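# Carry tube from window shelf bench into door-side rack

## Task

Take the tube off the shelved bench by the window and put it into one of the holes in the tube rack on the shelved bench by the door, pushed fully down. The tube must never reach the floor, and the robot must not tip over or finish leaning; either of those counts as failure.

## Robot and tools

ROBOT. TidyBot++: a mobile base 0.54 m long, 0.50 m wide, 0.38 m high on four powered casters, carrying one seven-joint arm with a two-finger gripper. The shoulder sits 0.12 m ahead of the base centre, 0.68 m up. Segments: upper arm 0.42 m, forearm 0.31 m, hand 0.31 m to the hand point. Cameras: base_camera (fixed on the base) and wrist_camera (looks along the hand). The arm starts folded with the hand pointing down, sticking out up to 0.08 m ahead of the base.

FRAMES. Base frame: origin on the floor below the base centre, x forward, y left, z up, metres. hand_pose is the point between the finger pads in this frame; the hand's z axis runs along the fingers, and the fingers open along its y axis. base_odometry uses the base frame as it was at scene start; it counts wheel turns only (slip looks like travel). Heading is in rad, left positive, -3.142 to 3.142. base_tilt is in degrees, forward and right positive.

move. One action per call, all optional parts start together:
- base: object of offsets relative to the base's current pose, measured along its axes when the command begins. translate_m (forward +, -2 to 2 m), strafe_m (left +, -2 to 2 m), rotate_rad (counter-clockwise +, -6.3 to 6.3 rad).
- joints: absolute targets by name. joint_1_rad any angle (turns arm about vertical; positive is clockwise from above, opposite to heading); joint_2_rad -2.249 to 2.249 (shoulder, 0 upright, + leans forward); joint_3_rad any angle; joint_4_rad -2.579 to 2.579 (elbow, 0 straight, negative bends forward when joint_3 is 3.14); joint_5_rad any angle; joint_6_rad -2.099 to 2.099 (wrist, 0 in line); joint_7_rad any angle (hand roll; at 1.57 with hand down, fingers open left/right); gripper_pos 0 (open, ~85 mm gap) to 1 (closed); gap ≈ 85 x (1 - gripper_pos) mm. 'Any angle' joints go the short way; send steps under half a turn.
- target: one list of seven numbers [x, y, z, qw, qx, qy, qz], an absolute hand pose in the base frame (metres, unit quaternion). Only gripper_pos may accompany it in joints.
- speeds: caps for this action: translate_m/strafe_m 0.05 to 0.5 m/s (give only one key when both move), rotate_rad 0.1 to 1.57 rad/s, gripper_pos 0.234 to 0.993 per s.
- cameras: list from base_camera, wrist_camera, all; [] gives none. blocking: true (default) waits for rest; false returns in about 0.5 s while motion continues.
No action exceeds 15 s; base moves time out at 14 s. Unknown keys make a call invalid; out-of-range values get it refused, and a refusal or an uncommanded stop cancels the rest of that reply's move/wait/finished_scene calls.

Other tools: wait(seconds 0 to 10, cameras) returns state without commanding; stop(cameras) brakes all running motions; zoom_image(camera, region [x0, y0, x1, y1] pixels from top-left, at most 504x504) enlarges part of the latest image; finished_scene(scene = current scene number) ends the scene irreversibly.

RESULTS. 'move' is done or the worst status. base_status, joint_status, hand_status: done, moving, off_target (resting short, may still push), stopped, contact_stop or time_out (uncommanded; target dropped), not_followed, torque_fault, limit_stop_at_motor_heat. 'joint command not followed'/'pose unreachable' mean a safety check withheld arm targets (e.g. self-collision, with 'cause:'). hand_target is where the hand would be with all joints on target. motor_effort is percent of max, peak in brackets. on_its_own lists uncommanded behaviour. 'ARM HIT' flags a hard hit on base or arm. Motor temperatures are per joint; MOTOR HOT appears from 60 °C, and at 75 °C an OVER-TEMPERATURE FAULT lets the arm sink for 30 to 60 s.

TIPS. Hand targets usually finish within about 3 cm; correct by adding (wanted minus hand_pose) to the last target. To hold still, resend hand_target, not hand_pose. Loads make the arm sag; never command a joint to its own reading while holding something. A straight-down hand reaches only about 0.94 m high, near the base. Gripper stalled on an object shows off_target and squeezes ~100 to 130 N; closing fingers advance ~13 mm and reach ~20 mm beyond the hand point. Joint tolerances allow small residual errors; correct via last command + (wanted - read).

AVOID. Driving or turning the base while the arm is caught on furniture (tipping, torque faults at 104.5 N m for joints 1-4, 51.3 N m for 5-7, which freeze the arm 10 s). Swinging a stretched arm sideways or reaching far out from folded right in front of furniture. Pressing the arm into desks: it does not avoid obstacles and keeps pushing. Dropping the tube, releasing it while moving, gripping hard while it still rests on something, jerking a load. Low forward-pointing hand targets close to the base can hit the base. While you think, time passes and running moves continue.

Each tool is called in YAML: its name, and indented under it one key for each argument.

## Session

move:

Scene clock: 0.00 s.
Motor temperatures (°C): [30 28 29 29 32 38 37]
base_odometry: x=+0.000 y=+0.000 heading=+0.000
base_tilt: forward=+0.3 right=-0.4
base_status: not commanded
joint_positions: joint_1_rad=+0.049 joint_2_rad=-0.385 joint_3_rad=+3.165 joint_4_rad=-2.540 joint_5_rad=-0.026 joint_6_rad=-0.869 joint_7_rad=+1.608 gripper_pos=+0.000
joint_status: not commanded
motor_effort: joint_1_rad=+0 joint_2_rad=+0 joint_3_rad=+0 joint_4_rad=+13 joint_5_rad=+0 joint_6_rad=+1 joint_7_rad=+1
hand_pose: x=+0.2604 y=-0.0018 z=+0.5895 quat_wxyz=(-0.012, +0.998, -0.025, +0.060) (m; base frame)
hand_target: x=+0.2595 y=-0.0017 z=+0.5889 quat_wxyz=(-0.012, +0.998, -0.025, +0.059) (m; base frame)
hand_status: not commanded
pictures: base_camera, wrist_camera

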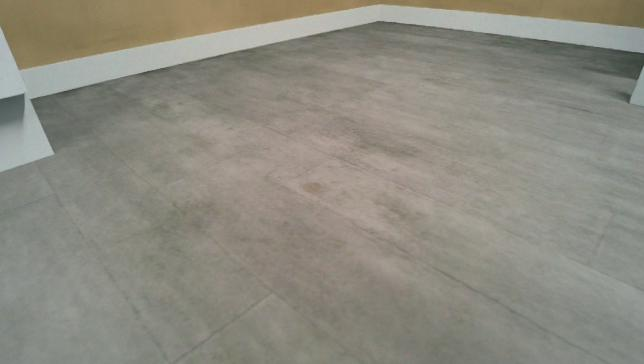

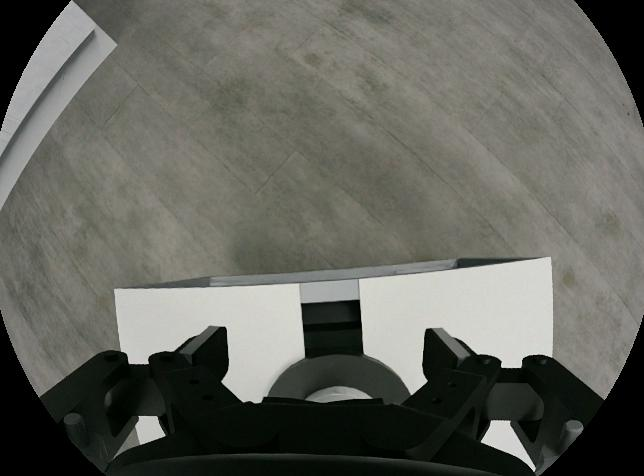

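move:
  joints: {"joint_6_rad": 0.35}

move:
  base: {"rotate_rad": 1.57}

move:
  base: {"rotate_rad": 1.57}

move:
  base: {"rotate_rad": 1.57}

Scene clock: 6.97 s.
Motor temperatures (°C): [30 28 29 29 32 38 37]
move: done
base_odometry: x=+0.000 y=+0.000 heading=+0.000
base_tilt: forward=+0.3 right=-0.4
base_status: not commanded
joint_positions: joint_1_rad=+0.049 joint_2_rad=-0.385 joint_3_rad=+3.165 joint_4_rad=-2.538 joint_5_rad=-0.026 joint_6_rad=+0.266 joint_7_rad=+1.608 gripper_pos=+0.000
joint_status: all done
motor_effort: joint_1_rad=+0(0) joint_2_rad=-4(4) joint_3_rad=+0(0) joint_4_rad=+18(18) joint_5_rad=+1(1) joint_6_rad=+8(9) joint_7_rad=+1(2)
hand_pose: x=+0.5186 y=-0.0304 z=+0.8024 quat_wxyz=(+0.024, +0.809, -0.028, +0.587) (m; base frame)
hand_target: x=+0.5246 y=-0.0317 z=+0.8251 quat_wxyz=(+0.026, +0.785, -0.028, +0.618) (m; base frame)
hand_status: not commanded
pictures: base_camera, wrist_camera
camera_calibration:
wrist_camera: T_world_to_cam=[[-0.0426531, -0.999082, 0.00403891, -0.0101435], [-0.318659, 0.00977259, -0.947819, 0.984413], [0.946909, -0.0417145, -0.318783, -0.0985906], [0, 0, 0, 1]] pos_world=[0.406615, -0.0238671, 0.901657]

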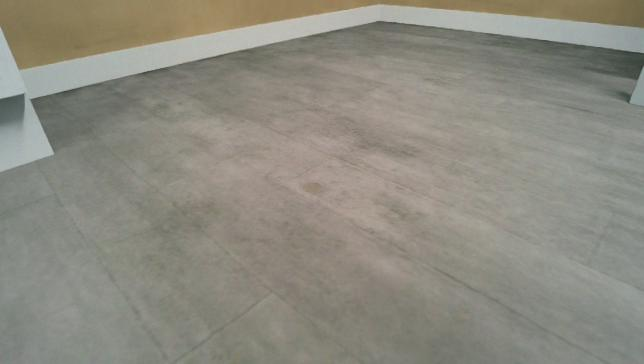

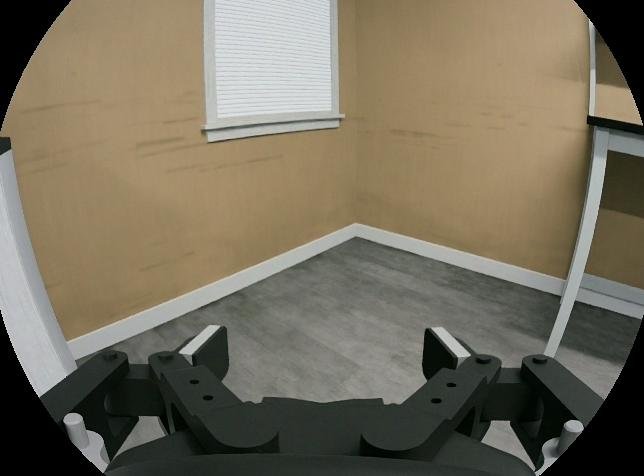

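Scene clock: 9.27 s.
Motor temperatures (°C): [30 28 29 29 32 38 37]
move: done
base_odometry: x=+0.000 y=+0.000 heading=+1.570
base_tilt: forward=+0.3 right=-0.4
base_status: done
joint_positions: joint_1_rad=+0.049 joint_2_rad=-0.385 joint_3_rad=+3.165 joint_4_rad=-2.538 joint_5_rad=-0.026 joint_6_rad=+0.267 joint_7_rad=+1.608 gripper_pos=+0.000
joint_status: not commanded
motor_effort: joint_1_rad=+0(1) joint_2_rad=-4(5) joint_3_rad=+0(1) joint_4_rad=+16(18) joint_5_rad=+1(1) joint_6_rad=+9(9) joint_7_rad=+1(1)
hand_pose: x=+0.5187 y=-0.0303 z=+0.8026 quat_wxyz=(+0.024, +0.809, -0.028, +0.587) (m; base frame)
hand_target: x=+0.5246 y=-0.0317 z=+0.8251 quat_wxyz=(+0.026, +0.785, -0.028, +0.618) (m; base frame)
hand_status: not commanded
pictures: base_camera, wrist_camera
camera_calibration:
wrist_camera: T_world_to_cam=[[-0.0424772, -0.999089, 0.00411753, -0.0102211], [-0.318146, 0.00961929, -0.947993, 0.984453], [0.94709, -0.041578, -0.318264, -0.0990953], [0, 0, 0, 1]] pos_world=[0.406617, -0.0238018, 0.901758]

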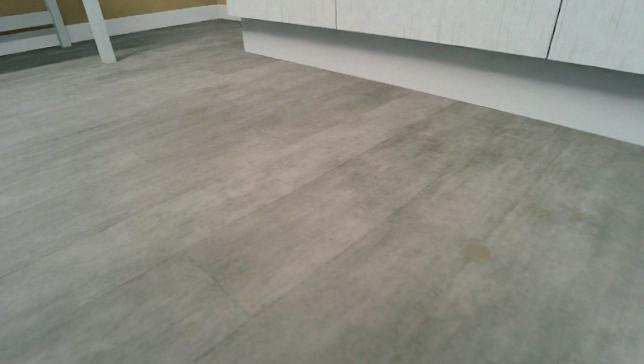

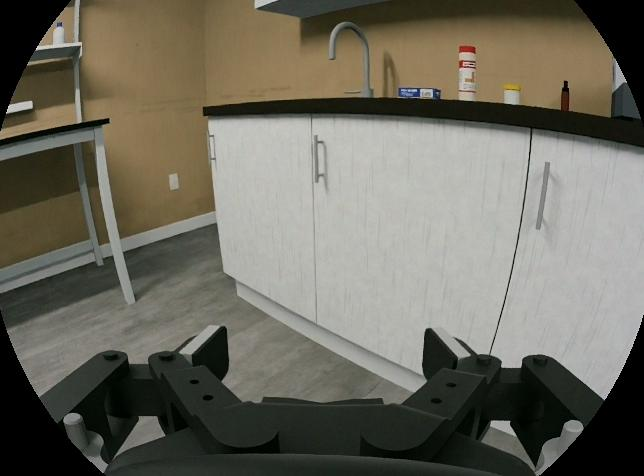

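Scene clock: 11.57 s.
Motor temperatures (°C): [30 28 29 29 32 38 37]
move: done
base_odometry: x=+0.000 y=+0.000 heading=+3.139
base_tilt: forward=+0.3 right=-0.4
base_status: done
joint_positions: joint_1_rad=+0.049 joint_2_rad=-0.385 joint_3_rad=+3.165 joint_4_rad=-2.538 joint_5_rad=-0.026 joint_6_rad=+0.267 joint_7_rad=+1.608 gripper_pos=+0.000
joint_status: not commanded
motor_effort: joint_1_rad=+0(1) joint_2_rad=-3(5) joint_3_rad=+0(1) joint_4_rad=+17(18) joint_5_rad=+0(1) joint_6_rad=+8(9) joint_7_rad=+1(1)
hand_pose: x=+0.5187 y=-0.0302 z=+0.8026 quat_wxyz=(+0.024, +0.809, -0.028, +0.587) (m; base frame)
hand_target: x=+0.5246 y=-0.0317 z=+0.8251 quat_wxyz=(+0.026, +0.785, -0.028, +0.618) (m; base frame)
hand_status: not commanded
pictures: base_camera, wrist_camera
camera_calibration:
wrist_camera: T_world_to_cam=[[-0.0422866, -0.999097, 0.00417792, -0.0102857], [-0.318035, 0.00949638, -0.948031, 0.984461], [0.947135, -0.0414177, -0.318149, -0.099207], [0, 0, 0, 1]] pos_world=[0.406621, -0.0237341, 0.90178]

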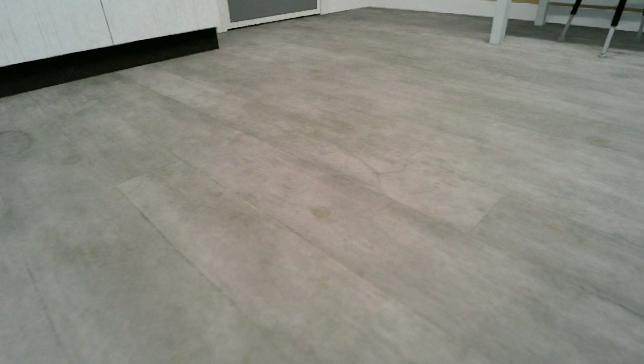

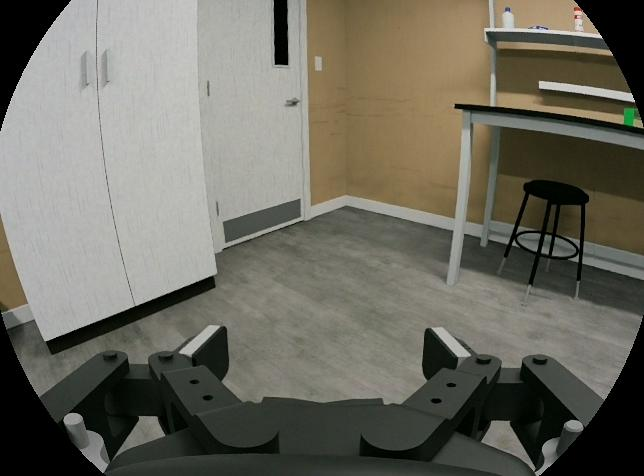

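Scene clock: 13.87 s.
Motor temperatures (°C): [30 28 29 29 32 38 37]
move: done
base_odometry: x=+0.000 y=+0.000 heading=-1.574
base_tilt: forward=+0.3 right=-0.4
base_status: done
joint_positions: joint_1_rad=+0.049 joint_2_rad=-0.385 joint_3_rad=+3.165 joint_4_rad=-2.538 joint_5_rad=-0.026 joint_6_rad=+0.267 joint_7_rad=+1.608 gripper_pos=+0.000
joint_status: not commanded
motor_effort: joint_1_rad=+0(1) joint_2_rad=-3(5) joint_3_rad=+0(1) joint_4_rad=+17(18) joint_5_rad=+1(1) joint_6_rad=+8(9) joint_7_rad=+1(1)
hand_pose: x=+0.5187 y=-0.0302 z=+0.8026 quat_wxyz=(+0.024, +0.809, -0.028, +0.587) (m; base frame)
hand_target: x=+0.5246 y=-0.0317 z=+0.8251 quat_wxyz=(+0.026, +0.785, -0.028, +0.618) (m; base frame)
hand_status: not commanded
pictures: base_camera, wrist_camera
camera_calibration:
wrist_camera: T_world_to_cam=[[-0.0421232, -0.999103, 0.00423571, -0.0103448], [-0.317982, 0.00938716, -0.94805, 0.984464], [0.947161, -0.0412818, -0.318092, -0.0992623], [0, 0, 0, 1]] pos_world=[0.406623, -0.0236746, 0.901791]

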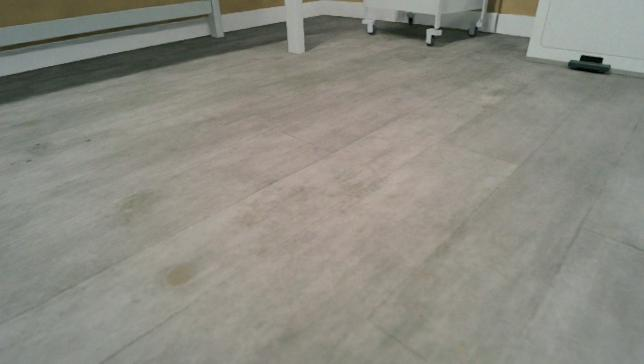

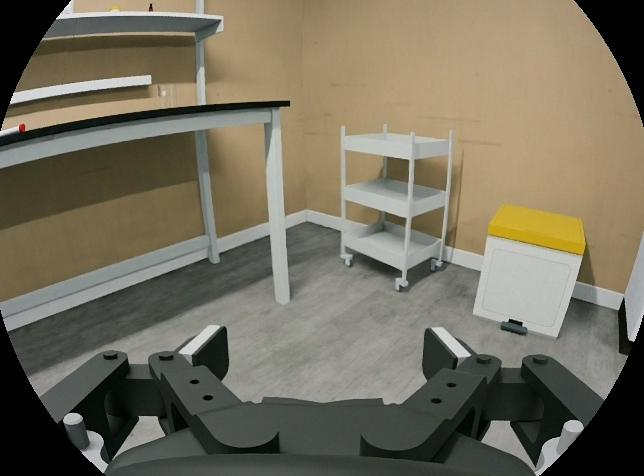

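move:
  base: {"rotate_rad": 0.8}
  cameras: ["wrist_camera"]

move:
  base: {"rotate_rad": 3.1}
  cameras: ["wrist_camera"]

Scene clock: 22.67 s.
Motor temperatures (°C): [30 28 29 30 32 38 37]
move: done
base_odometry: x=+0.000 y=+0.000 heading=-0.775
base_tilt: forward=+0.3 right=-0.4
base_status: done
joint_positions: joint_1_rad=+0.049 joint_2_rad=-0.385 joint_3_rad=+3.165 joint_4_rad=-2.538 joint_5_rad=-0.026 joint_6_rad=+0.267 joint_7_rad=+1.608 gripper_pos=+0.000
joint_status: not commanded
motor_effort: joint_1_rad=+1(1) joint_2_rad=-3(4) joint_3_rad=+0(1) joint_4_rad=+18(18) joint_5_rad=+1(1) joint_6_rad=+9(10) joint_7_rad=+1(2)
hand_pose: x=+0.5187 y=-0.0301 z=+0.8027 quat_wxyz=(+0.024, +0.809, -0.028, +0.587) (m; base frame)
hand_target: x=+0.5246 y=-0.0317 z=+0.8251 quat_wxyz=(+0.026, +0.785, -0.028, +0.618) (m; base frame)
hand_status: not commanded
pictures: wrist_camera
camera_calibration:
wrist_camera: T_world_to_cam=[[-0.0419534, -0.99911, 0.00426039, -0.0103822], [-0.317927, 0.00930725, -0.94807, 0.984469], [0.947187, -0.0411293, -0.318034, -0.0993187], [0, 0, 0, 1]] pos_world=[0.406627, -0.0236206, 0.901802]

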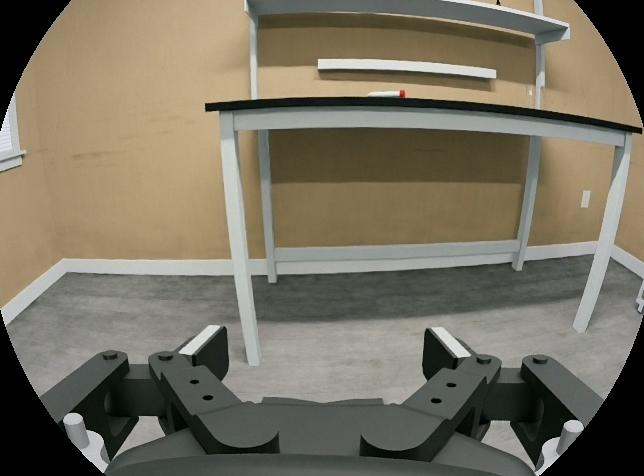

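Scene clock: 25.93 s.
Motor temperatures (°C): [30 28 29 30 32 38 37]
move: done
base_odometry: x=+0.000 y=+0.000 heading=+2.325
base_tilt: forward=+0.3 right=-0.4
base_status: done
joint_positions: joint_1_rad=+0.049 joint_2_rad=-0.385 joint_3_rad=+3.165 joint_4_rad=-2.538 joint_5_rad=-0.026 joint_6_rad=+0.267 joint_7_rad=+1.608 gripper_pos=+0.000
joint_status: not commanded
motor_effort: joint_1_rad=+0(1) joint_2_rad=-4(5) joint_3_rad=+0(1) joint_4_rad=+17(18) joint_5_rad=+0(1) joint_6_rad=+9(9) joint_7_rad=+1(1)
hand_pose: x=+0.5187 y=-0.0301 z=+0.8027 quat_wxyz=(+0.024, +0.809, -0.028, +0.587) (m; base frame)
hand_target: x=+0.5246 y=-0.0317 z=+0.8251 quat_wxyz=(+0.026, +0.785, -0.028, +0.618) (m; base frame)
hand_status: not commanded
pictures: wrist_camera
camera_calibration:
wrist_camera: T_world_to_cam=[[-0.0420142, -0.999108, 0.00425456, -0.0103717], [-0.317811, 0.0093271, -0.948108, 0.984478], [0.947223, -0.0411862, -0.317919, -0.0994311], [0, 0, 0, 1]] pos_world=[0.406625, -0.02364, 0.901825]

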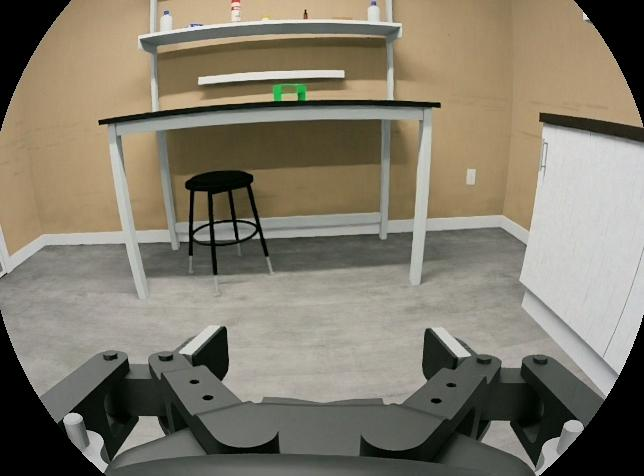

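zoom_image:
  camera: "wrist_camera"
  region: [180, 50, 360, 140]

Scaled by 2.800.

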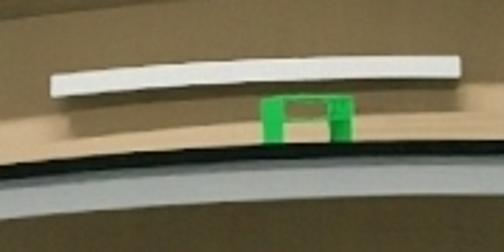

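move:
  base: {"rotate_rad": -3.087}
  joints: {"joint_1_rad": 0.0, "joint_2_rad": 0.0, "joint_3_rad": 3.14, "joint_4_rad": -1.2, "joint_5_rad": 0.0, "joint_6_rad": -1.0, "joint_7_rad": 1.57}
  cameras: ["wrist_camera"]

move:
  base: {"translate_m": 0.7, "strafe_m": -0.3}

Scene clock: 85.27 s.
Motor temperatures (°C): [30 28 29 30 31 39 37]
move: done
base_odometry: x=+0.000 y=+0.000 heading=-0.762
base_tilt: forward=+0.3 right=-0.4
base_status: done
joint_positions: joint_1_rad=+0.010 joint_2_rad=-0.011 joint_3_rad=+3.149 joint_4_rad=-1.213 joint_5_rad=-0.025 joint_6_rad=-0.910 joint_7_rad=+1.603 gripper_pos=+0.000
joint_status: all done
motor_effort: joint_1_rad=+0(2) joint_2_rad=-16(20) joint_3_rad=+0(3) joint_4_rad=+19(21) joint_5_rad=+0(2) joint_6_rad=+8(10) joint_7_rad=+1(2)
hand_pose: x=+0.6747 y=-0.0024 z=+1.0553 quat_wxyz=(+0.000, +0.870, +0.005, +0.492) (m; base frame)
hand_target: x=+0.6637 y=+0.0022 z=+1.0333 quat_wxyz=(-0.001, +0.891, +0.000, +0.454) (m; base frame)
hand_status: not commanded
pictures: wrist_camera
camera_calibration:
wrist_camera: T_world_to_cam=[[0.0380887, -0.999267, -0.00389277, -0.0226133], [-0.522112, -0.0165793, -0.852716, 1.31041], [0.852026, 0.0345113, -0.522361, 0.114468], [0, 0, 0, 1]] pos_world=[0.587513, -0.00482145, 1.17711]

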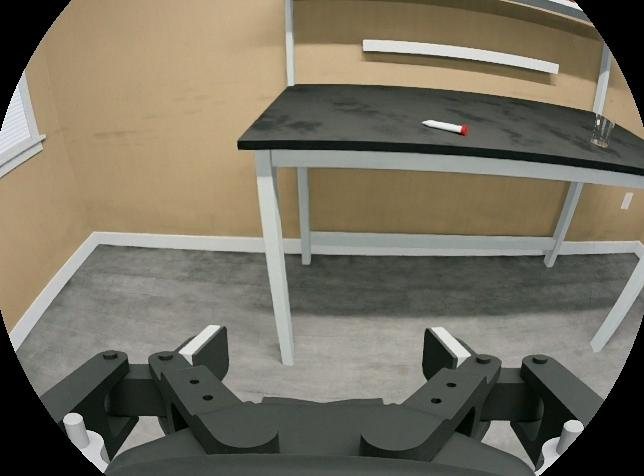

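Scene clock: 88.03 s.
Motor temperatures (°C): [30 28 29 30 31 39 37]
move: done
base_odometry: x=+0.299 y=-0.700 heading=-0.762
base_tilt: forward=+0.3 right=-0.4
base_status: done
joint_positions: joint_1_rad=+0.009 joint_2_rad=-0.006 joint_3_rad=+3.148 joint_4_rad=-1.210 joint_5_rad=-0.025 joint_6_rad=-0.913 joint_7_rad=+1.603 gripper_pos=+0.000
joint_status: not commanded
motor_effort: joint_1_rad=+0(1) joint_2_rad=-16(19) joint_3_rad=+0(1) joint_4_rad=+19(20) joint_5_rad=+0(1) joint_6_rad=+8(9) joint_7_rad=+1(1)
hand_pose: x=+0.6762 y=-0.0011 z=+1.0535 quat_wxyz=(-0.001, +0.872, +0.006, +0.490) (m; base frame)
hand_target: x=+0.6637 y=+0.0022 z=+1.0333 quat_wxyz=(-0.001, +0.891, +0.000, +0.454) (m; base frame)
hand_status: not commanded
pictures: base_camera, wrist_camera
camera_calibration:
wrist_camera: T_world_to_cam=[[0.0403711, -0.999176, -0.00409341, -0.022761], [-0.526164, -0.0177762, -0.850198, 1.30975], [0.849425, 0.0364772, -0.526448, 0.118303], [0, 0, 0, 1]] pos_world=[0.589572, -0.00377524, 1.17573]

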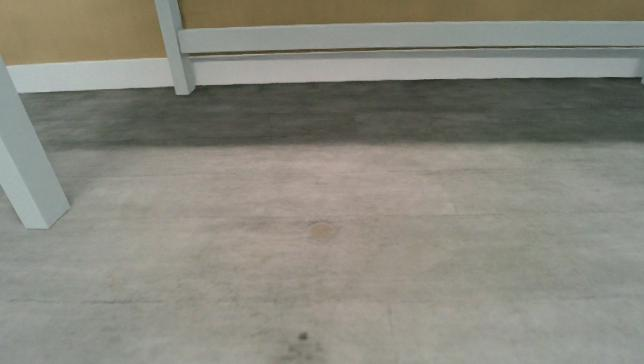

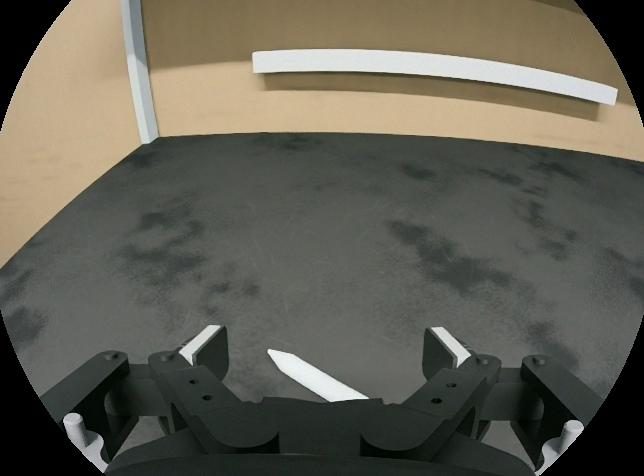

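move:
  base: {"translate_m": -0.14}
  cameras: ["wrist_camera"]

zoom_image:
  camera: "wrist_camera"
  region: [220, 200, 440, 360]

Scene clock: 140.70 s.
Motor temperatures (°C): [29 28 29 30 31 38 37]
move: done
base_odometry: x=+0.198 y=-0.604 heading=-0.762
base_tilt: forward=+0.3 right=-0.4
base_status: done
joint_positions: joint_1_rad=+0.007 joint_2_rad=-0.010 joint_3_rad=+3.148 joint_4_rad=-1.207 joint_5_rad=-0.025 joint_6_rad=-0.916 joint_7_rad=+1.603 gripper_pos=+0.000
joint_status: not commanded
motor_effort: joint_1_rad=+0(1) joint_2_rad=-15(20) joint_3_rad=+0(1) joint_4_rad=+19(20) joint_5_rad=+0(1) joint_6_rad=+8(9) joint_7_rad=+1(1)
hand_pose: x=+0.6742 y=+0.0000 z=+1.0570 quat_wxyz=(-0.001, +0.870, +0.006, +0.492) (m; base frame)
hand_target: x=+0.6637 y=+0.0022 z=+1.0333 quat_wxyz=(-0.001, +0.891, +0.000, +0.454) (m; base frame)
hand_status: not commanded
pictures: wrist_camera
camera_calibration:
wrist_camera: T_world_to_cam=[[0.0423757, -0.999094, -0.00383565, -0.0231937], [-0.522322, -0.0188808, -0.852539, 1.31157], [0.851695, 0.0381304, -0.522649, 0.116215], [0, 0, 0, 1]] pos_world=[0.587063, -0.00284053, 1.17881]

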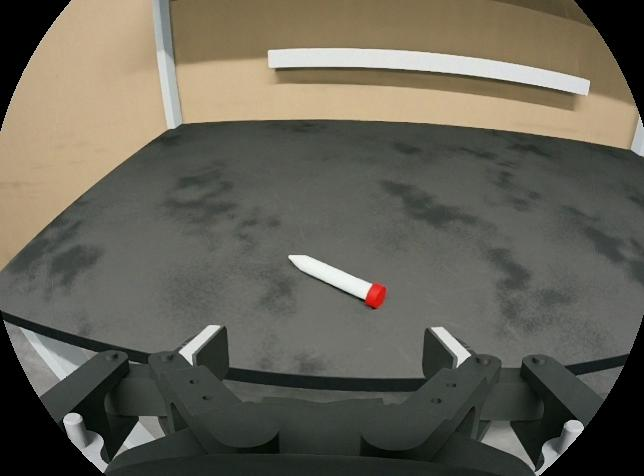

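Scaled by 2.291.

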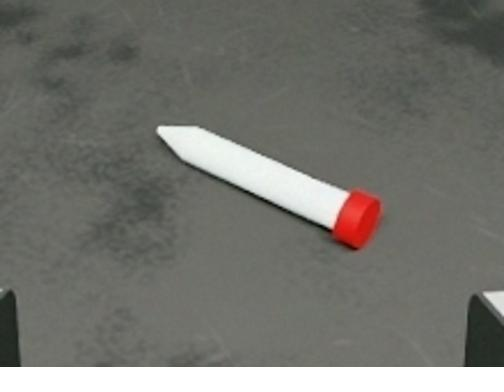

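move:
  joints: {"joint_1_rad": -0.785, "joint_2_rad": 0.30, "joint_3_rad": 3.14, "joint_4_rad": -0.5, "joint_5_rad": 0.0, "joint_6_rad": -1.85, "joint_7_rad": -1.33, "gripper_pos": 0.4}
  cameras: ["wrist_camera"]

Scene clock: 225.47 s.
Motor temperatures (°C): [29 29 29 31 31 38 37]
move: done
base_odometry: x=+0.198 y=-0.604 heading=-0.762
base_tilt: forward=+0.3 right=-0.4
base_status: not commanded
joint_positions: joint_1_rad=-0.777 joint_2_rad=+0.273 joint_3_rad=+3.148 joint_4_rad=-0.513 joint_5_rad=-0.024 joint_6_rad=-1.765 joint_7_rad=-1.285 gripper_pos=+0.399
joint_status: all done
motor_effort: joint_1_rad=+0(2) joint_2_rad=-21(21) joint_3_rad=-1(2) joint_4_rad=+14(20) joint_5_rad=+0(2) joint_6_rad=+5(9) joint_7_rad=+1(2)
hand_pose: x=+0.4777 y=+0.3618 z=+1.0506 quat_wxyz=(-0.280, +0.488, -0.823, -0.079) (m; base frame)
hand_target: x=+0.4690 y=+0.3525 z=+1.0284 quat_wxyz=(-0.234, +0.477, -0.845, -0.066) (m; base frame)
hand_status: not commanded
pictures: wrist_camera
camera_calibration:
wrist_camera: T_world_to_cam=[[-0.838574, 0.516896, -0.172085, 0.395657], [0.356393, 0.759404, 0.544325, -0.958609], [0.412041, 0.395126, -0.821034, 0.660813], [0, 0, 0, 1]] pos_world=[0.401147, 0.262353, 1.13243]

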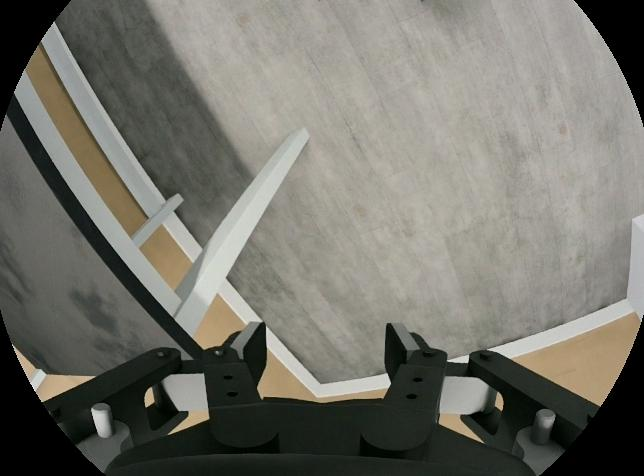

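move:
  base: {"translate_m": 0.37, "strafe_m": -0.39}
  joints: {"joint_6_rad": -1.93, "joint_7_rad": -1.375}

Scene clock: 230.27 s.
Motor temperatures (°C): [29 29 29 31 31 38 37]
move: done
base_odometry: x=+0.196 y=-1.142 heading=-0.763
base_tilt: forward=+0.3 right=-0.5
base_status: done
joint_positions: joint_1_rad=-0.780 joint_2_rad=+0.277 joint_3_rad=+3.146 joint_4_rad=-0.510 joint_5_rad=-0.023 joint_6_rad=-1.862 joint_7_rad=-1.341 gripper_pos=+0.399
joint_status: all done
motor_effort: joint_1_rad=+0(2) joint_2_rad=-20(22) joint_3_rad=+0(1) joint_4_rad=+13(14) joint_5_rad=+0(1) joint_6_rad=+4(6) joint_7_rad=+1(1)
hand_pose: x=+0.4591 y=+0.3456 z=+1.0342 quat_wxyz=(-0.232, +0.473, -0.847, -0.074) (m; base frame)
hand_target: x=+0.4532 y=+0.3367 z=+1.0175 quat_wxyz=(-0.195, +0.462, -0.863, -0.060) (m; base frame)
hand_status: not commanded
pictures: base_camera, wrist_camera
camera_calibration:
wrist_camera: T_world_to_cam=[[-0.828707, 0.545876, -0.123548, 0.320947], [0.435584, 0.767661, 0.470067, -0.893084], [0.351441, 0.335732, -0.873941, 0.764417], [0, 0, 0, 1]] pos_world=[0.386337, 0.253749, 1.12752]

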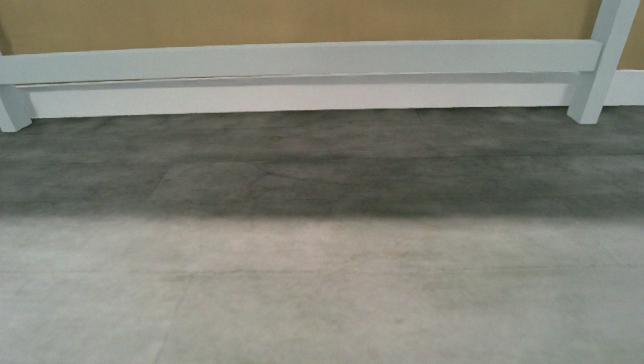

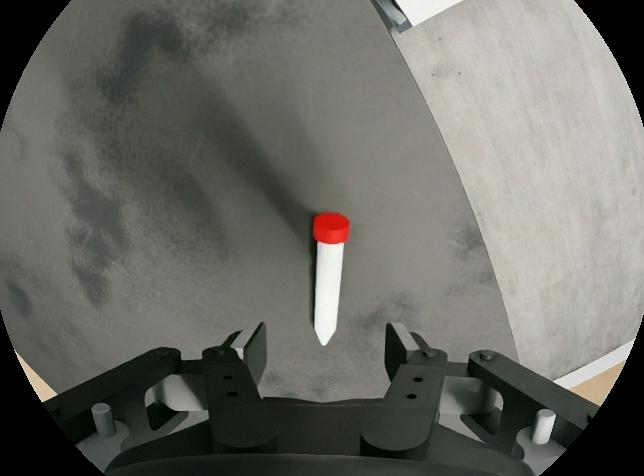

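move:
  joints: {"joint_1_rad": -0.77, "joint_2_rad": 0.155, "joint_3_rad": 3.14, "joint_4_rad": -0.937, "joint_5_rad": 0.0, "joint_6_rad": -1.60, "joint_7_rad": -1.437}
  cameras: ["wrist_camera"]

Scene clock: 261.10 s.
Motor temperatures (°C): [29 29 28 31 31 38 37]
move: done
base_odometry: x=+0.196 y=-1.142 heading=-0.763
base_tilt: forward=+0.3 right=-0.4
base_status: not commanded
joint_positions: joint_1_rad=-0.780 joint_2_rad=+0.176 joint_3_rad=+3.146 joint_4_rad=-0.917 joint_5_rad=-0.023 joint_6_rad=-1.681 joint_7_rad=-1.394 gripper_pos=+0.399
joint_status: all done
motor_effort: joint_1_rad=+0(2) joint_2_rad=-19(22) joint_3_rad=+0(2) joint_4_rad=+15(16) joint_5_rad=+0(1) joint_6_rad=+3(4) joint_7_rad=+1(2)
hand_pose: x=+0.4448 y=+0.3314 z=+0.9501 quat_wxyz=(-0.171, +0.453, -0.872, -0.064) (m; base frame)
hand_target: x=+0.4616 y=+0.3351 z=+0.9620 quat_wxyz=(-0.212, +0.426, -0.877, -0.070) (m; base frame)
hand_status: not commanded
pictures: wrist_camera
camera_calibration:
wrist_camera: T_world_to_cam=[[-0.809953, 0.581689, -0.0749309, 0.240059], [0.520797, 0.772084, 0.364222, -0.775299], [0.269717, 0.255979, -0.928293, 0.815188], [0, 0, 0, 1]] pos_world=[0.37834, 0.250285, 1.0571]

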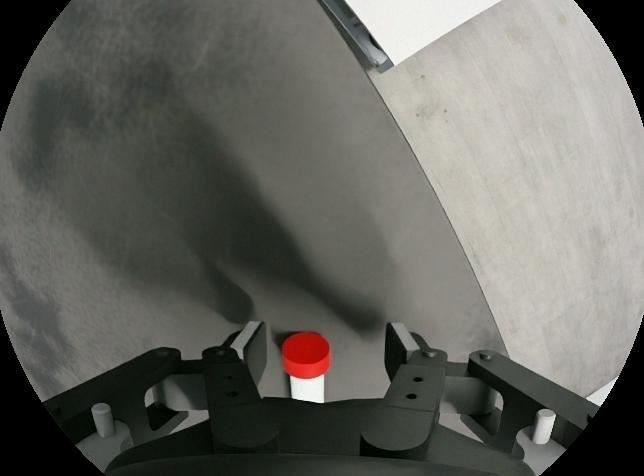

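move:
  joints: {"joint_1_rad": -0.75, "joint_2_rad": 0.1055, "joint_3_rad": 3.14, "joint_4_rad": -1.021, "joint_5_rad": 0.0, "joint_6_rad": -1.409, "joint_7_rad": -1.437}
  cameras: ["wrist_camera"]

Scene clock: 281.67 s.
Motor temperatures (°C): [29 29 28 30 31 38 37]
move: done
base_odometry: x=+0.196 y=-1.142 heading=-0.763
base_tilt: forward=+0.3 right=-0.4
base_status: not commanded
joint_positions: joint_1_rad=-0.762 joint_2_rad=+0.125 joint_3_rad=+3.146 joint_4_rad=-1.001 joint_5_rad=-0.023 joint_6_rad=-1.490 joint_7_rad=-1.395 gripper_pos=+0.399
joint_status: all done
motor_effort: joint_1_rad=+0(1) joint_2_rad=-18(20) joint_3_rad=+0(1) joint_4_rad=+16(17) joint_5_rad=+0(1) joint_6_rad=+4(5) joint_7_rad=+1(2)
hand_pose: x=+0.4709 y=+0.3446 z=+0.9653 quat_wxyz=(-0.246, +0.436, -0.861, -0.085) (m; base frame)
hand_target: x=+0.4874 y=+0.3461 z=+0.9795 quat_wxyz=(-0.284, +0.409, -0.862, -0.091) (m; base frame)
hand_status: not commanded
pictures: wrist_camera
camera_calibration:
wrist_camera: T_world_to_cam=[[-0.786765, 0.609417, -0.0980393, 0.256444], [0.488737, 0.712061, 0.504088, -0.903814], [0.37701, 0.348683, -0.85807, 0.668651], [0, 0, 0, 1]] pos_world=[0.391401, 0.254142, 1.05449]

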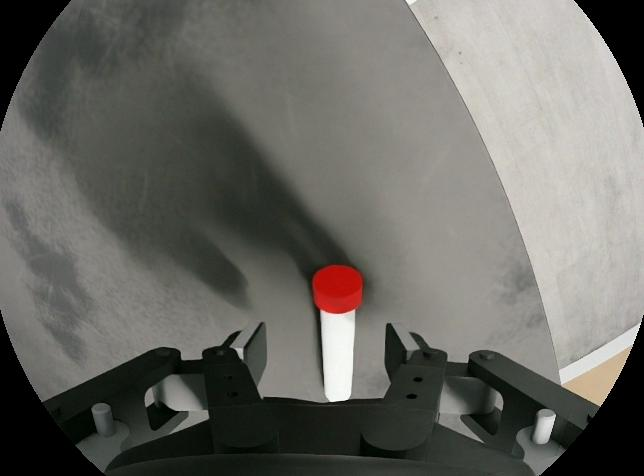

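move:
  joints: {"joint_1_rad": -0.778, "joint_2_rad": 0.098, "joint_3_rad": 3.14, "joint_4_rad": -1.059, "joint_5_rad": 0.0, "joint_6_rad": -1.381, "joint_7_rad": -1.437, "gripper_pos": 0.6}
  cameras: ["wrist_camera"]

zoom_image:
  camera: "wrist_camera"
  region: [200, 240, 450, 420]

Scene clock: 324.63 s.
Motor temperatures (°C): [29 29 28 30 31 38 37]
move: done
base_odometry: x=+0.196 y=-1.142 heading=-0.763
base_tilt: forward=+0.3 right=-0.4
base_status: not commanded
joint_positions: joint_1_rad=-0.773 joint_2_rad=+0.117 joint_3_rad=+3.146 joint_4_rad=-1.042 joint_5_rad=-0.023 joint_6_rad=-1.460 joint_7_rad=-1.395 gripper_pos=+0.599
joint_status: all done
motor_effort: joint_1_rad=+0(1) joint_2_rad=-17(20) joint_3_rad=+0(2) joint_4_rad=+16(17) joint_5_rad=+0(2) joint_6_rad=+4(5) joint_7_rad=+1(2)
hand_pose: x=+0.4672 y=+0.3483 z=+0.9560 quat_wxyz=(-0.244, +0.441, -0.860, -0.086) (m; base frame)
hand_target: x=+0.4777 y=+0.3564 z=+0.9707 quat_wxyz=(-0.282, +0.421, -0.857, -0.094) (m; base frame)
hand_status: not commanded
pictures: wrist_camera
camera_calibration:
wrist_camera: T_world_to_cam=[[-0.793022, 0.601391, -0.0971818, 0.255259], [0.482845, 0.717769, 0.501666, -0.896903], [0.371451, 0.350908, -0.859586, 0.663979], [0, 0, 0, 1]] pos_world=[0.388856, 0.257263, 1.0455]

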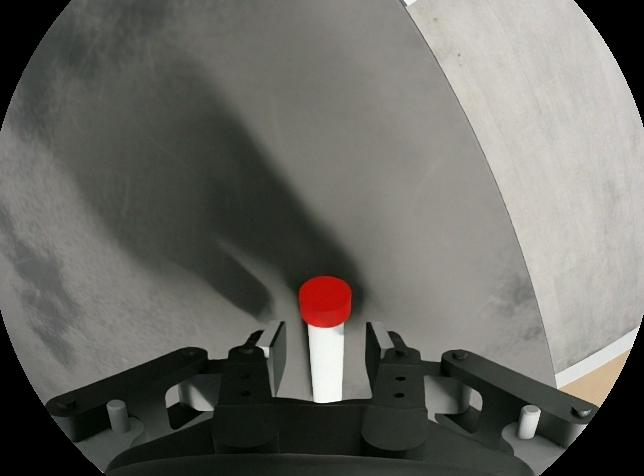

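Scaled by 2.016.

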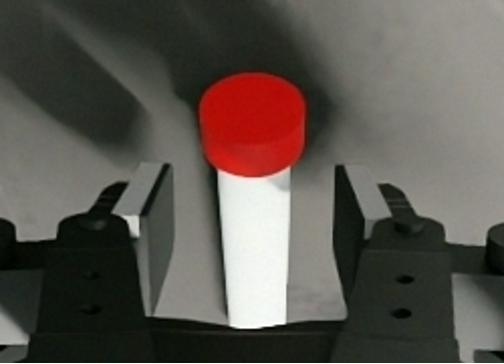

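move:
  joints: {"joint_1_rad": -0.778, "joint_2_rad": 0.318, "joint_3_rad": 3.14, "joint_4_rad": -0.6185, "joint_5_rad": 0.0, "joint_6_rad": -1.903, "joint_7_rad": -1.437}
  cameras: []

move:
  joints: {"joint_1_rad": -0.778, "joint_2_rad": 0.213, "joint_3_rad": 3.14, "joint_4_rad": -0.845, "joint_5_rad": 0.0, "joint_6_rad": -1.609, "joint_7_rad": -1.437}
  cameras: ["wrist_camera"]

zoom_image:
  camera: "wrist_camera"
  region: [200, 240, 450, 420]

Scene clock: 362.23 s.
Motor temperatures (°C): [29 30 28 30 31 38 37]
move: done
base_odometry: x=+0.196 y=-1.142 heading=-0.763
base_tilt: forward=+0.3 right=-0.4
base_status: not commanded
joint_positions: joint_1_rad=-0.773 joint_2_rad=+0.294 joint_3_rad=+3.146 joint_4_rad=-0.631 joint_5_rad=-0.023 joint_6_rad=-1.821 joint_7_rad=-1.395 gripper_pos=+0.599
joint_status: all done
motor_effort: joint_1_rad=+0(1) joint_2_rad=-21(23) joint_3_rad=+0(1) joint_4_rad=+14(18) joint_5_rad=+0(1) joint_6_rad=+3(5) joint_7_rad=+1(2)
hand_pose: x=+0.4674 y=+0.3488 z=+0.9862 quat_wxyz=(-0.185, +0.450, -0.871, -0.067) (m; base frame)
hand_target: x=+0.4577 y=+0.3364 z=+0.9706 quat_wxyz=(-0.143, +0.436, -0.887, -0.048) (m; base frame)
hand_status: not commanded
pictures: none
No camera images: "cameras" was empty.

Scene clock: 363.50 s.
Motor temperatures (°C): [29 30 28 30 31 38 37]
move: done
base_odometry: x=+0.196 y=-1.142 heading=-0.763
base_tilt: forward=+0.4 right=-0.4
base_status: not commanded
joint_positions: joint_1_rad=-0.773 joint_2_rad=+0.234 joint_3_rad=+3.146 joint_4_rad=-0.826 joint_5_rad=-0.023 joint_6_rad=-1.687 joint_7_rad=-1.395 gripper_pos=+0.599
joint_status: all done
motor_effort: joint_1_rad=+0(1) joint_2_rad=-20(23) joint_3_rad=-1(2) joint_4_rad=+15(16) joint_5_rad=+0(1) joint_6_rad=+3(5) joint_7_rad=+1(2)
hand_pose: x=+0.4664 y=+0.3478 z=+0.9577 quat_wxyz=(-0.185, +0.449, -0.872, -0.067) (m; base frame)
hand_target: x=+0.4774 y=+0.3560 z=+0.9704 quat_wxyz=(-0.223, +0.429, -0.872, -0.075) (m; base frame)
hand_status: not commanded
pictures: wrist_camera
camera_calibration:
wrist_camera: T_world_to_cam=[[-0.803655, 0.589762, -0.0794917, 0.247148], [0.519527, 0.760461, 0.389603, -0.821646], [0.290223, 0.271808, -0.917546, 0.786783], [0, 0, 0, 1]] pos_world=[0.397146, 0.265217, 1.06167]

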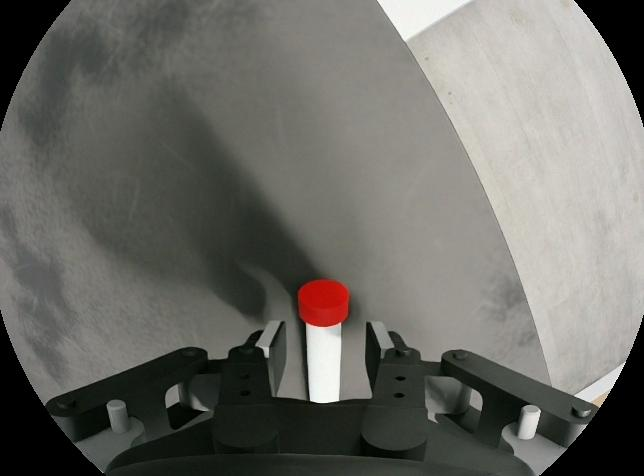

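Scaled by 2.016.

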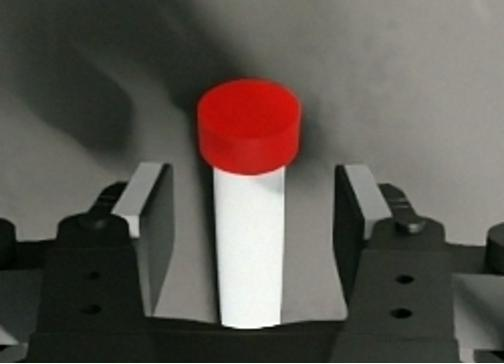

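move:
  joints: {"joint_2_rad": 0.271, "joint_4_rad": -0.806}
  cameras: ["wrist_camera"]

zoom_image:
  camera: "wrist_camera"
  region: [200, 240, 450, 420]

Scene clock: 388.13 s.
Motor temperatures (°C): [29 30 28 30 31 39 37]
move: done
base_odometry: x=+0.196 y=-1.142 heading=-0.763
base_tilt: forward=+0.3 right=-0.4
base_status: not commanded
joint_positions: joint_1_rad=-0.773 joint_2_rad=+0.254 joint_3_rad=+3.146 joint_4_rad=-0.810 joint_5_rad=-0.023 joint_6_rad=-1.686 joint_7_rad=-1.395 gripper_pos=+0.599
joint_status: all done
motor_effort: joint_1_rad=+0(0) joint_2_rad=-21(23) joint_3_rad=+0(1) joint_4_rad=+15(16) joint_5_rad=+0(1) joint_6_rad=+3(4) joint_7_rad=+0(2)
hand_pose: x=+0.4721 y=+0.3534 z=+0.9543 quat_wxyz=(-0.183, +0.449, -0.872, -0.067) (m; base frame)
hand_target: x=+0.4925 y=+0.3709 z=+0.9567 quat_wxyz=(-0.214, +0.430, -0.874, -0.072) (m; base frame)
hand_status: not commanded
pictures: wrist_camera
camera_calibration:
wrist_camera: T_world_to_cam=[[-0.803776, 0.589652, -0.0790863, 0.247887], [0.520324, 0.761192, 0.387103, -0.825736], [0.288456, 0.269994, -0.918638, 0.783028], [0, 0, 0, 1]] pos_world=[0.403027, 0.270964, 1.05857]

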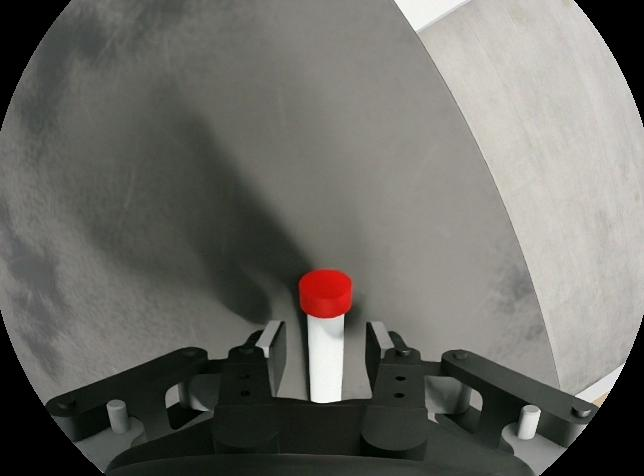

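Scaled by 2.016.

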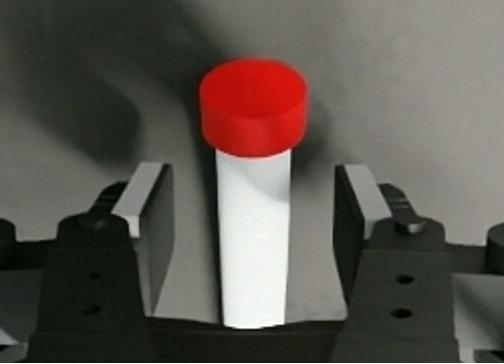

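move:
  joints: {"gripper_pos": 0.78}
  speeds: {"gripper_pos": 0.234}
  cameras: ["wrist_camera"]

zoom_image:
  camera: "wrist_camera"
  region: [200, 240, 450, 420]

Scene clock: 393.77 s.
Motor temperatures (°C): [29 30 28 30 31 39 37]
move: done
base_odometry: x=+0.196 y=-1.142 heading=-0.763
base_tilt: forward=+0.3 right=-0.4
base_status: not commanded
joint_positions: joint_1_rad=-0.773 joint_2_rad=+0.254 joint_3_rad=+3.146 joint_4_rad=-0.810 joint_5_rad=-0.023 joint_6_rad=-1.686 joint_7_rad=-1.395 gripper_pos=+0.778
joint_status: all done
motor_effort: joint_1_rad=+0(0) joint_2_rad=-21(22) joint_3_rad=+0(1) joint_4_rad=+15(16) joint_5_rad=+0(1) joint_6_rad=+3(4) joint_7_rad=+1(2)
hand_pose: x=+0.4721 y=+0.3534 z=+0.9543 quat_wxyz=(-0.183, +0.449, -0.872, -0.067) (m; base frame)
hand_target: x=+0.4925 y=+0.3709 z=+0.9567 quat_wxyz=(-0.214, +0.430, -0.874, -0.072) (m; base frame)
hand_status: not commanded
pictures: wrist_camera
camera_calibration:
wrist_camera: T_world_to_cam=[[-0.803772, 0.589657, -0.0790959, 0.247896], [0.520309, 0.761175, 0.387158, -0.825793], [0.288496, 0.270033, -0.918614, 0.782972], [0, 0, 0, 1]] pos_world=[0.403035, 0.270972, 1.05857]

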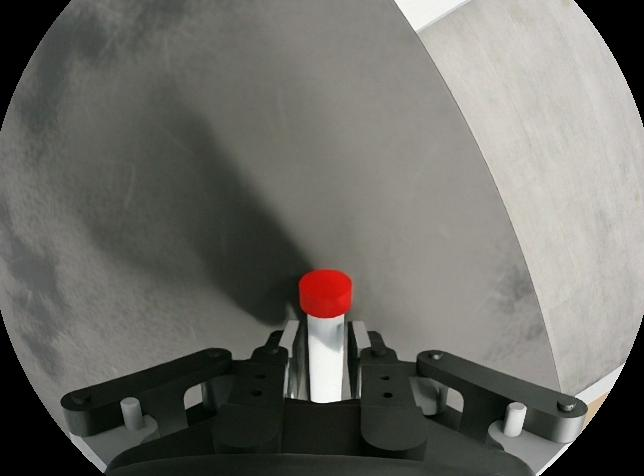

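Scaled by 2.016.

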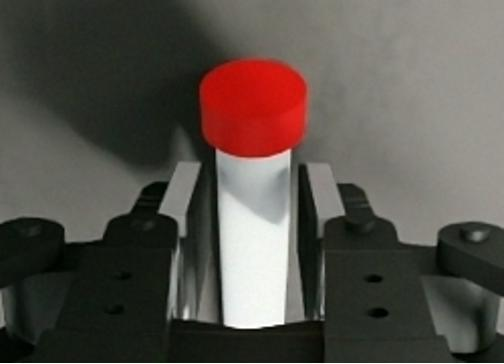

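move:
  joints: {"gripper_pos": 0.84}
  speeds: {"gripper_pos": 0.234}
  cameras: ["wrist_camera"]

zoom_image:
  camera: "wrist_camera"
  region: [200, 240, 450, 420]

Scene clock: 397.67 s.
Motor temperatures (°C): [29 30 28 30 31 39 37]
move: done
base_odometry: x=+0.196 y=-1.142 heading=-0.763
base_tilt: forward=+0.3 right=-0.4
base_status: not commanded
joint_positions: joint_1_rad=-0.773 joint_2_rad=+0.254 joint_3_rad=+3.146 joint_4_rad=-0.810 joint_5_rad=-0.023 joint_6_rad=-1.686 joint_7_rad=-1.395 gripper_pos=+0.838
joint_status: all done
motor_effort: joint_1_rad=+0(0) joint_2_rad=-22(22) joint_3_rad=-1(1) joint_4_rad=+14(16) joint_5_rad=+0(1) joint_6_rad=+3(4) joint_7_rad=+1(1)
hand_pose: x=+0.4721 y=+0.3534 z=+0.9543 quat_wxyz=(-0.183, +0.449, -0.872, -0.067) (m; base frame)
hand_target: x=+0.4925 y=+0.3709 z=+0.9567 quat_wxyz=(-0.214, +0.430, -0.874, -0.072) (m; base frame)
hand_status: not commanded
pictures: wrist_camera
camera_calibration:
wrist_camera: T_world_to_cam=[[-0.803772, 0.589657, -0.0790959, 0.247896], [0.520309, 0.761175, 0.387158, -0.825793], [0.288496, 0.270033, -0.918614, 0.782972], [0, 0, 0, 1]] pos_world=[0.403035, 0.270972, 1.05857]

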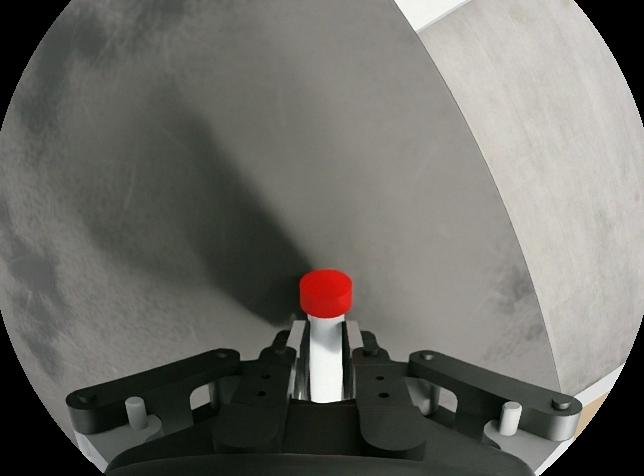

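Scaled by 2.016.

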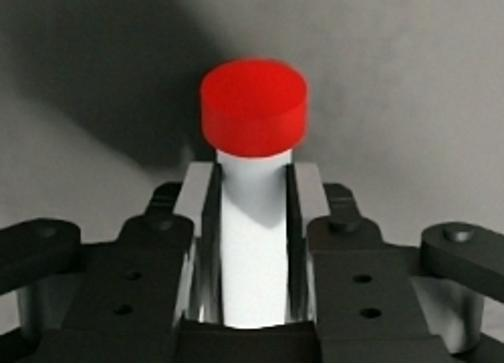

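move:
  joints: {"gripper_pos": 0.87}
  speeds: {"gripper_pos": 0.234}
  cameras: ["wrist_camera"]

Scene clock: 400.87 s.
Motor temperatures (°C): [29 30 28 30 31 39 37]
move: done
base_odometry: x=+0.196 y=-1.142 heading=-0.763
base_tilt: forward=+0.3 right=-0.4
base_status: not commanded
joint_positions: joint_1_rad=-0.773 joint_2_rad=+0.254 joint_3_rad=+3.146 joint_4_rad=-0.806 joint_5_rad=-0.023 joint_6_rad=-1.684 joint_7_rad=-1.395 gripper_pos=+0.869
joint_status: all done
motor_effort: joint_1_rad=+0(0) joint_2_rad=-20(22) joint_3_rad=+0(1) joint_4_rad=+15(15) joint_5_rad=+0(1) joint_6_rad=+3(4) joint_7_rad=+1(1)
hand_pose: x=+0.4728 y=+0.3541 z=+0.9558 quat_wxyz=(-0.186, +0.449, -0.872, -0.068) (m; base frame)
hand_target: x=+0.4925 y=+0.3709 z=+0.9567 quat_wxyz=(-0.214, +0.430, -0.874, -0.072) (m; base frame)
hand_status: not commanded
pictures: wrist_camera
camera_calibration:
wrist_camera: T_world_to_cam=[[-0.803465, 0.589962, -0.0799313, 0.248719], [0.518912, 0.759778, 0.39175, -0.830477], [0.291848, 0.27328, -0.916593, 0.779327], [0, 0, 0, 1]] pos_world=[0.403336, 0.271269, 1.05955]

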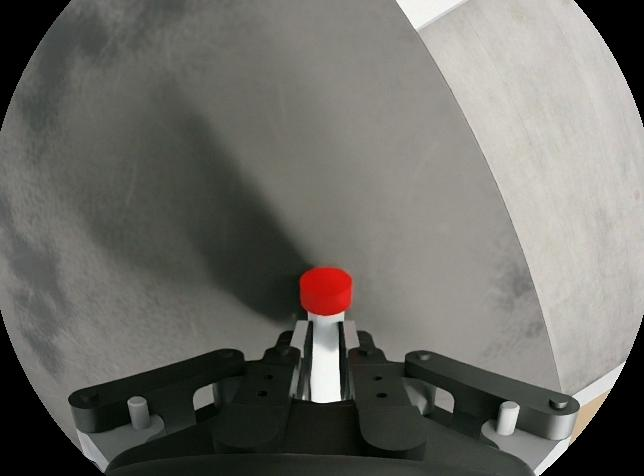

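move:
  joints: {"gripper_pos": 0.9}
  speeds: {"gripper_pos": 0.234}
  cameras: ["wrist_camera"]

zoom_image:
  camera: "wrist_camera"
  region: [200, 240, 450, 420]

Scene clock: 405.03 s.
Motor temperatures (°C): [29 30 28 30 31 39 37]
move: done
base_odometry: x=+0.196 y=-1.142 heading=-0.763
base_tilt: forward=+0.4 right=-0.4
base_status: not commanded
joint_positions: joint_1_rad=-0.773 joint_2_rad=+0.254 joint_3_rad=+3.146 joint_4_rad=-0.804 joint_5_rad=-0.023 joint_6_rad=-1.682 joint_7_rad=-1.396 gripper_pos=+0.901
joint_status: all done
motor_effort: joint_1_rad=+0(0) joint_2_rad=-20(20) joint_3_rad=+0(1) joint_4_rad=+14(15) joint_5_rad=+0(1) joint_6_rad=+2(3) joint_7_rad=+1(1)
hand_pose: x=+0.4733 y=+0.3546 z=+0.9569 quat_wxyz=(-0.188, +0.449, -0.871, -0.068) (m; base frame)
hand_target: x=+0.4925 y=+0.3709 z=+0.9567 quat_wxyz=(-0.214, +0.430, -0.874, -0.072) (m; base frame)
hand_status: not commanded
pictures: wrist_camera
camera_calibration:
wrist_camera: T_world_to_cam=[[-0.803193, 0.590249, -0.0805449, 0.24929], [0.517881, 0.758656, 0.395272, -0.834083], [0.294415, 0.275767, -0.915026, 0.776442], [0, 0, 0, 1]] pos_world=[0.403588, 0.271522, 1.06023]

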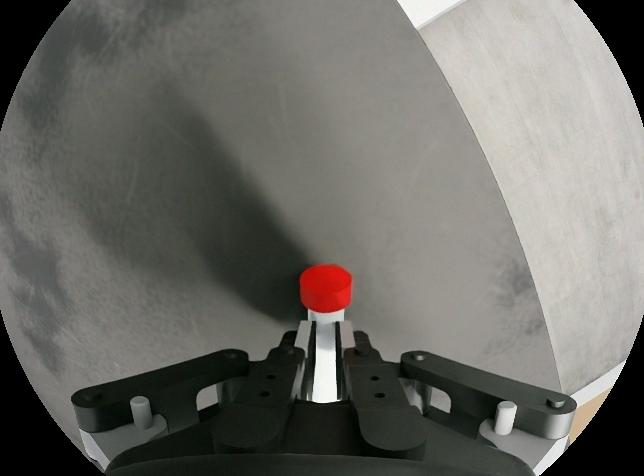

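Scaled by 2.016.

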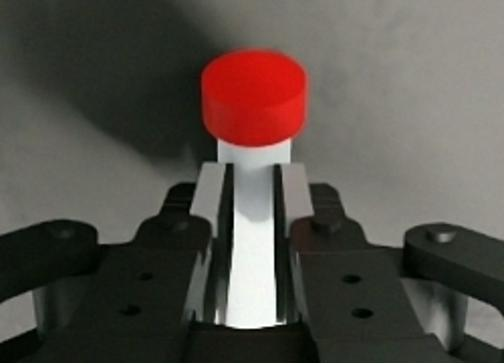

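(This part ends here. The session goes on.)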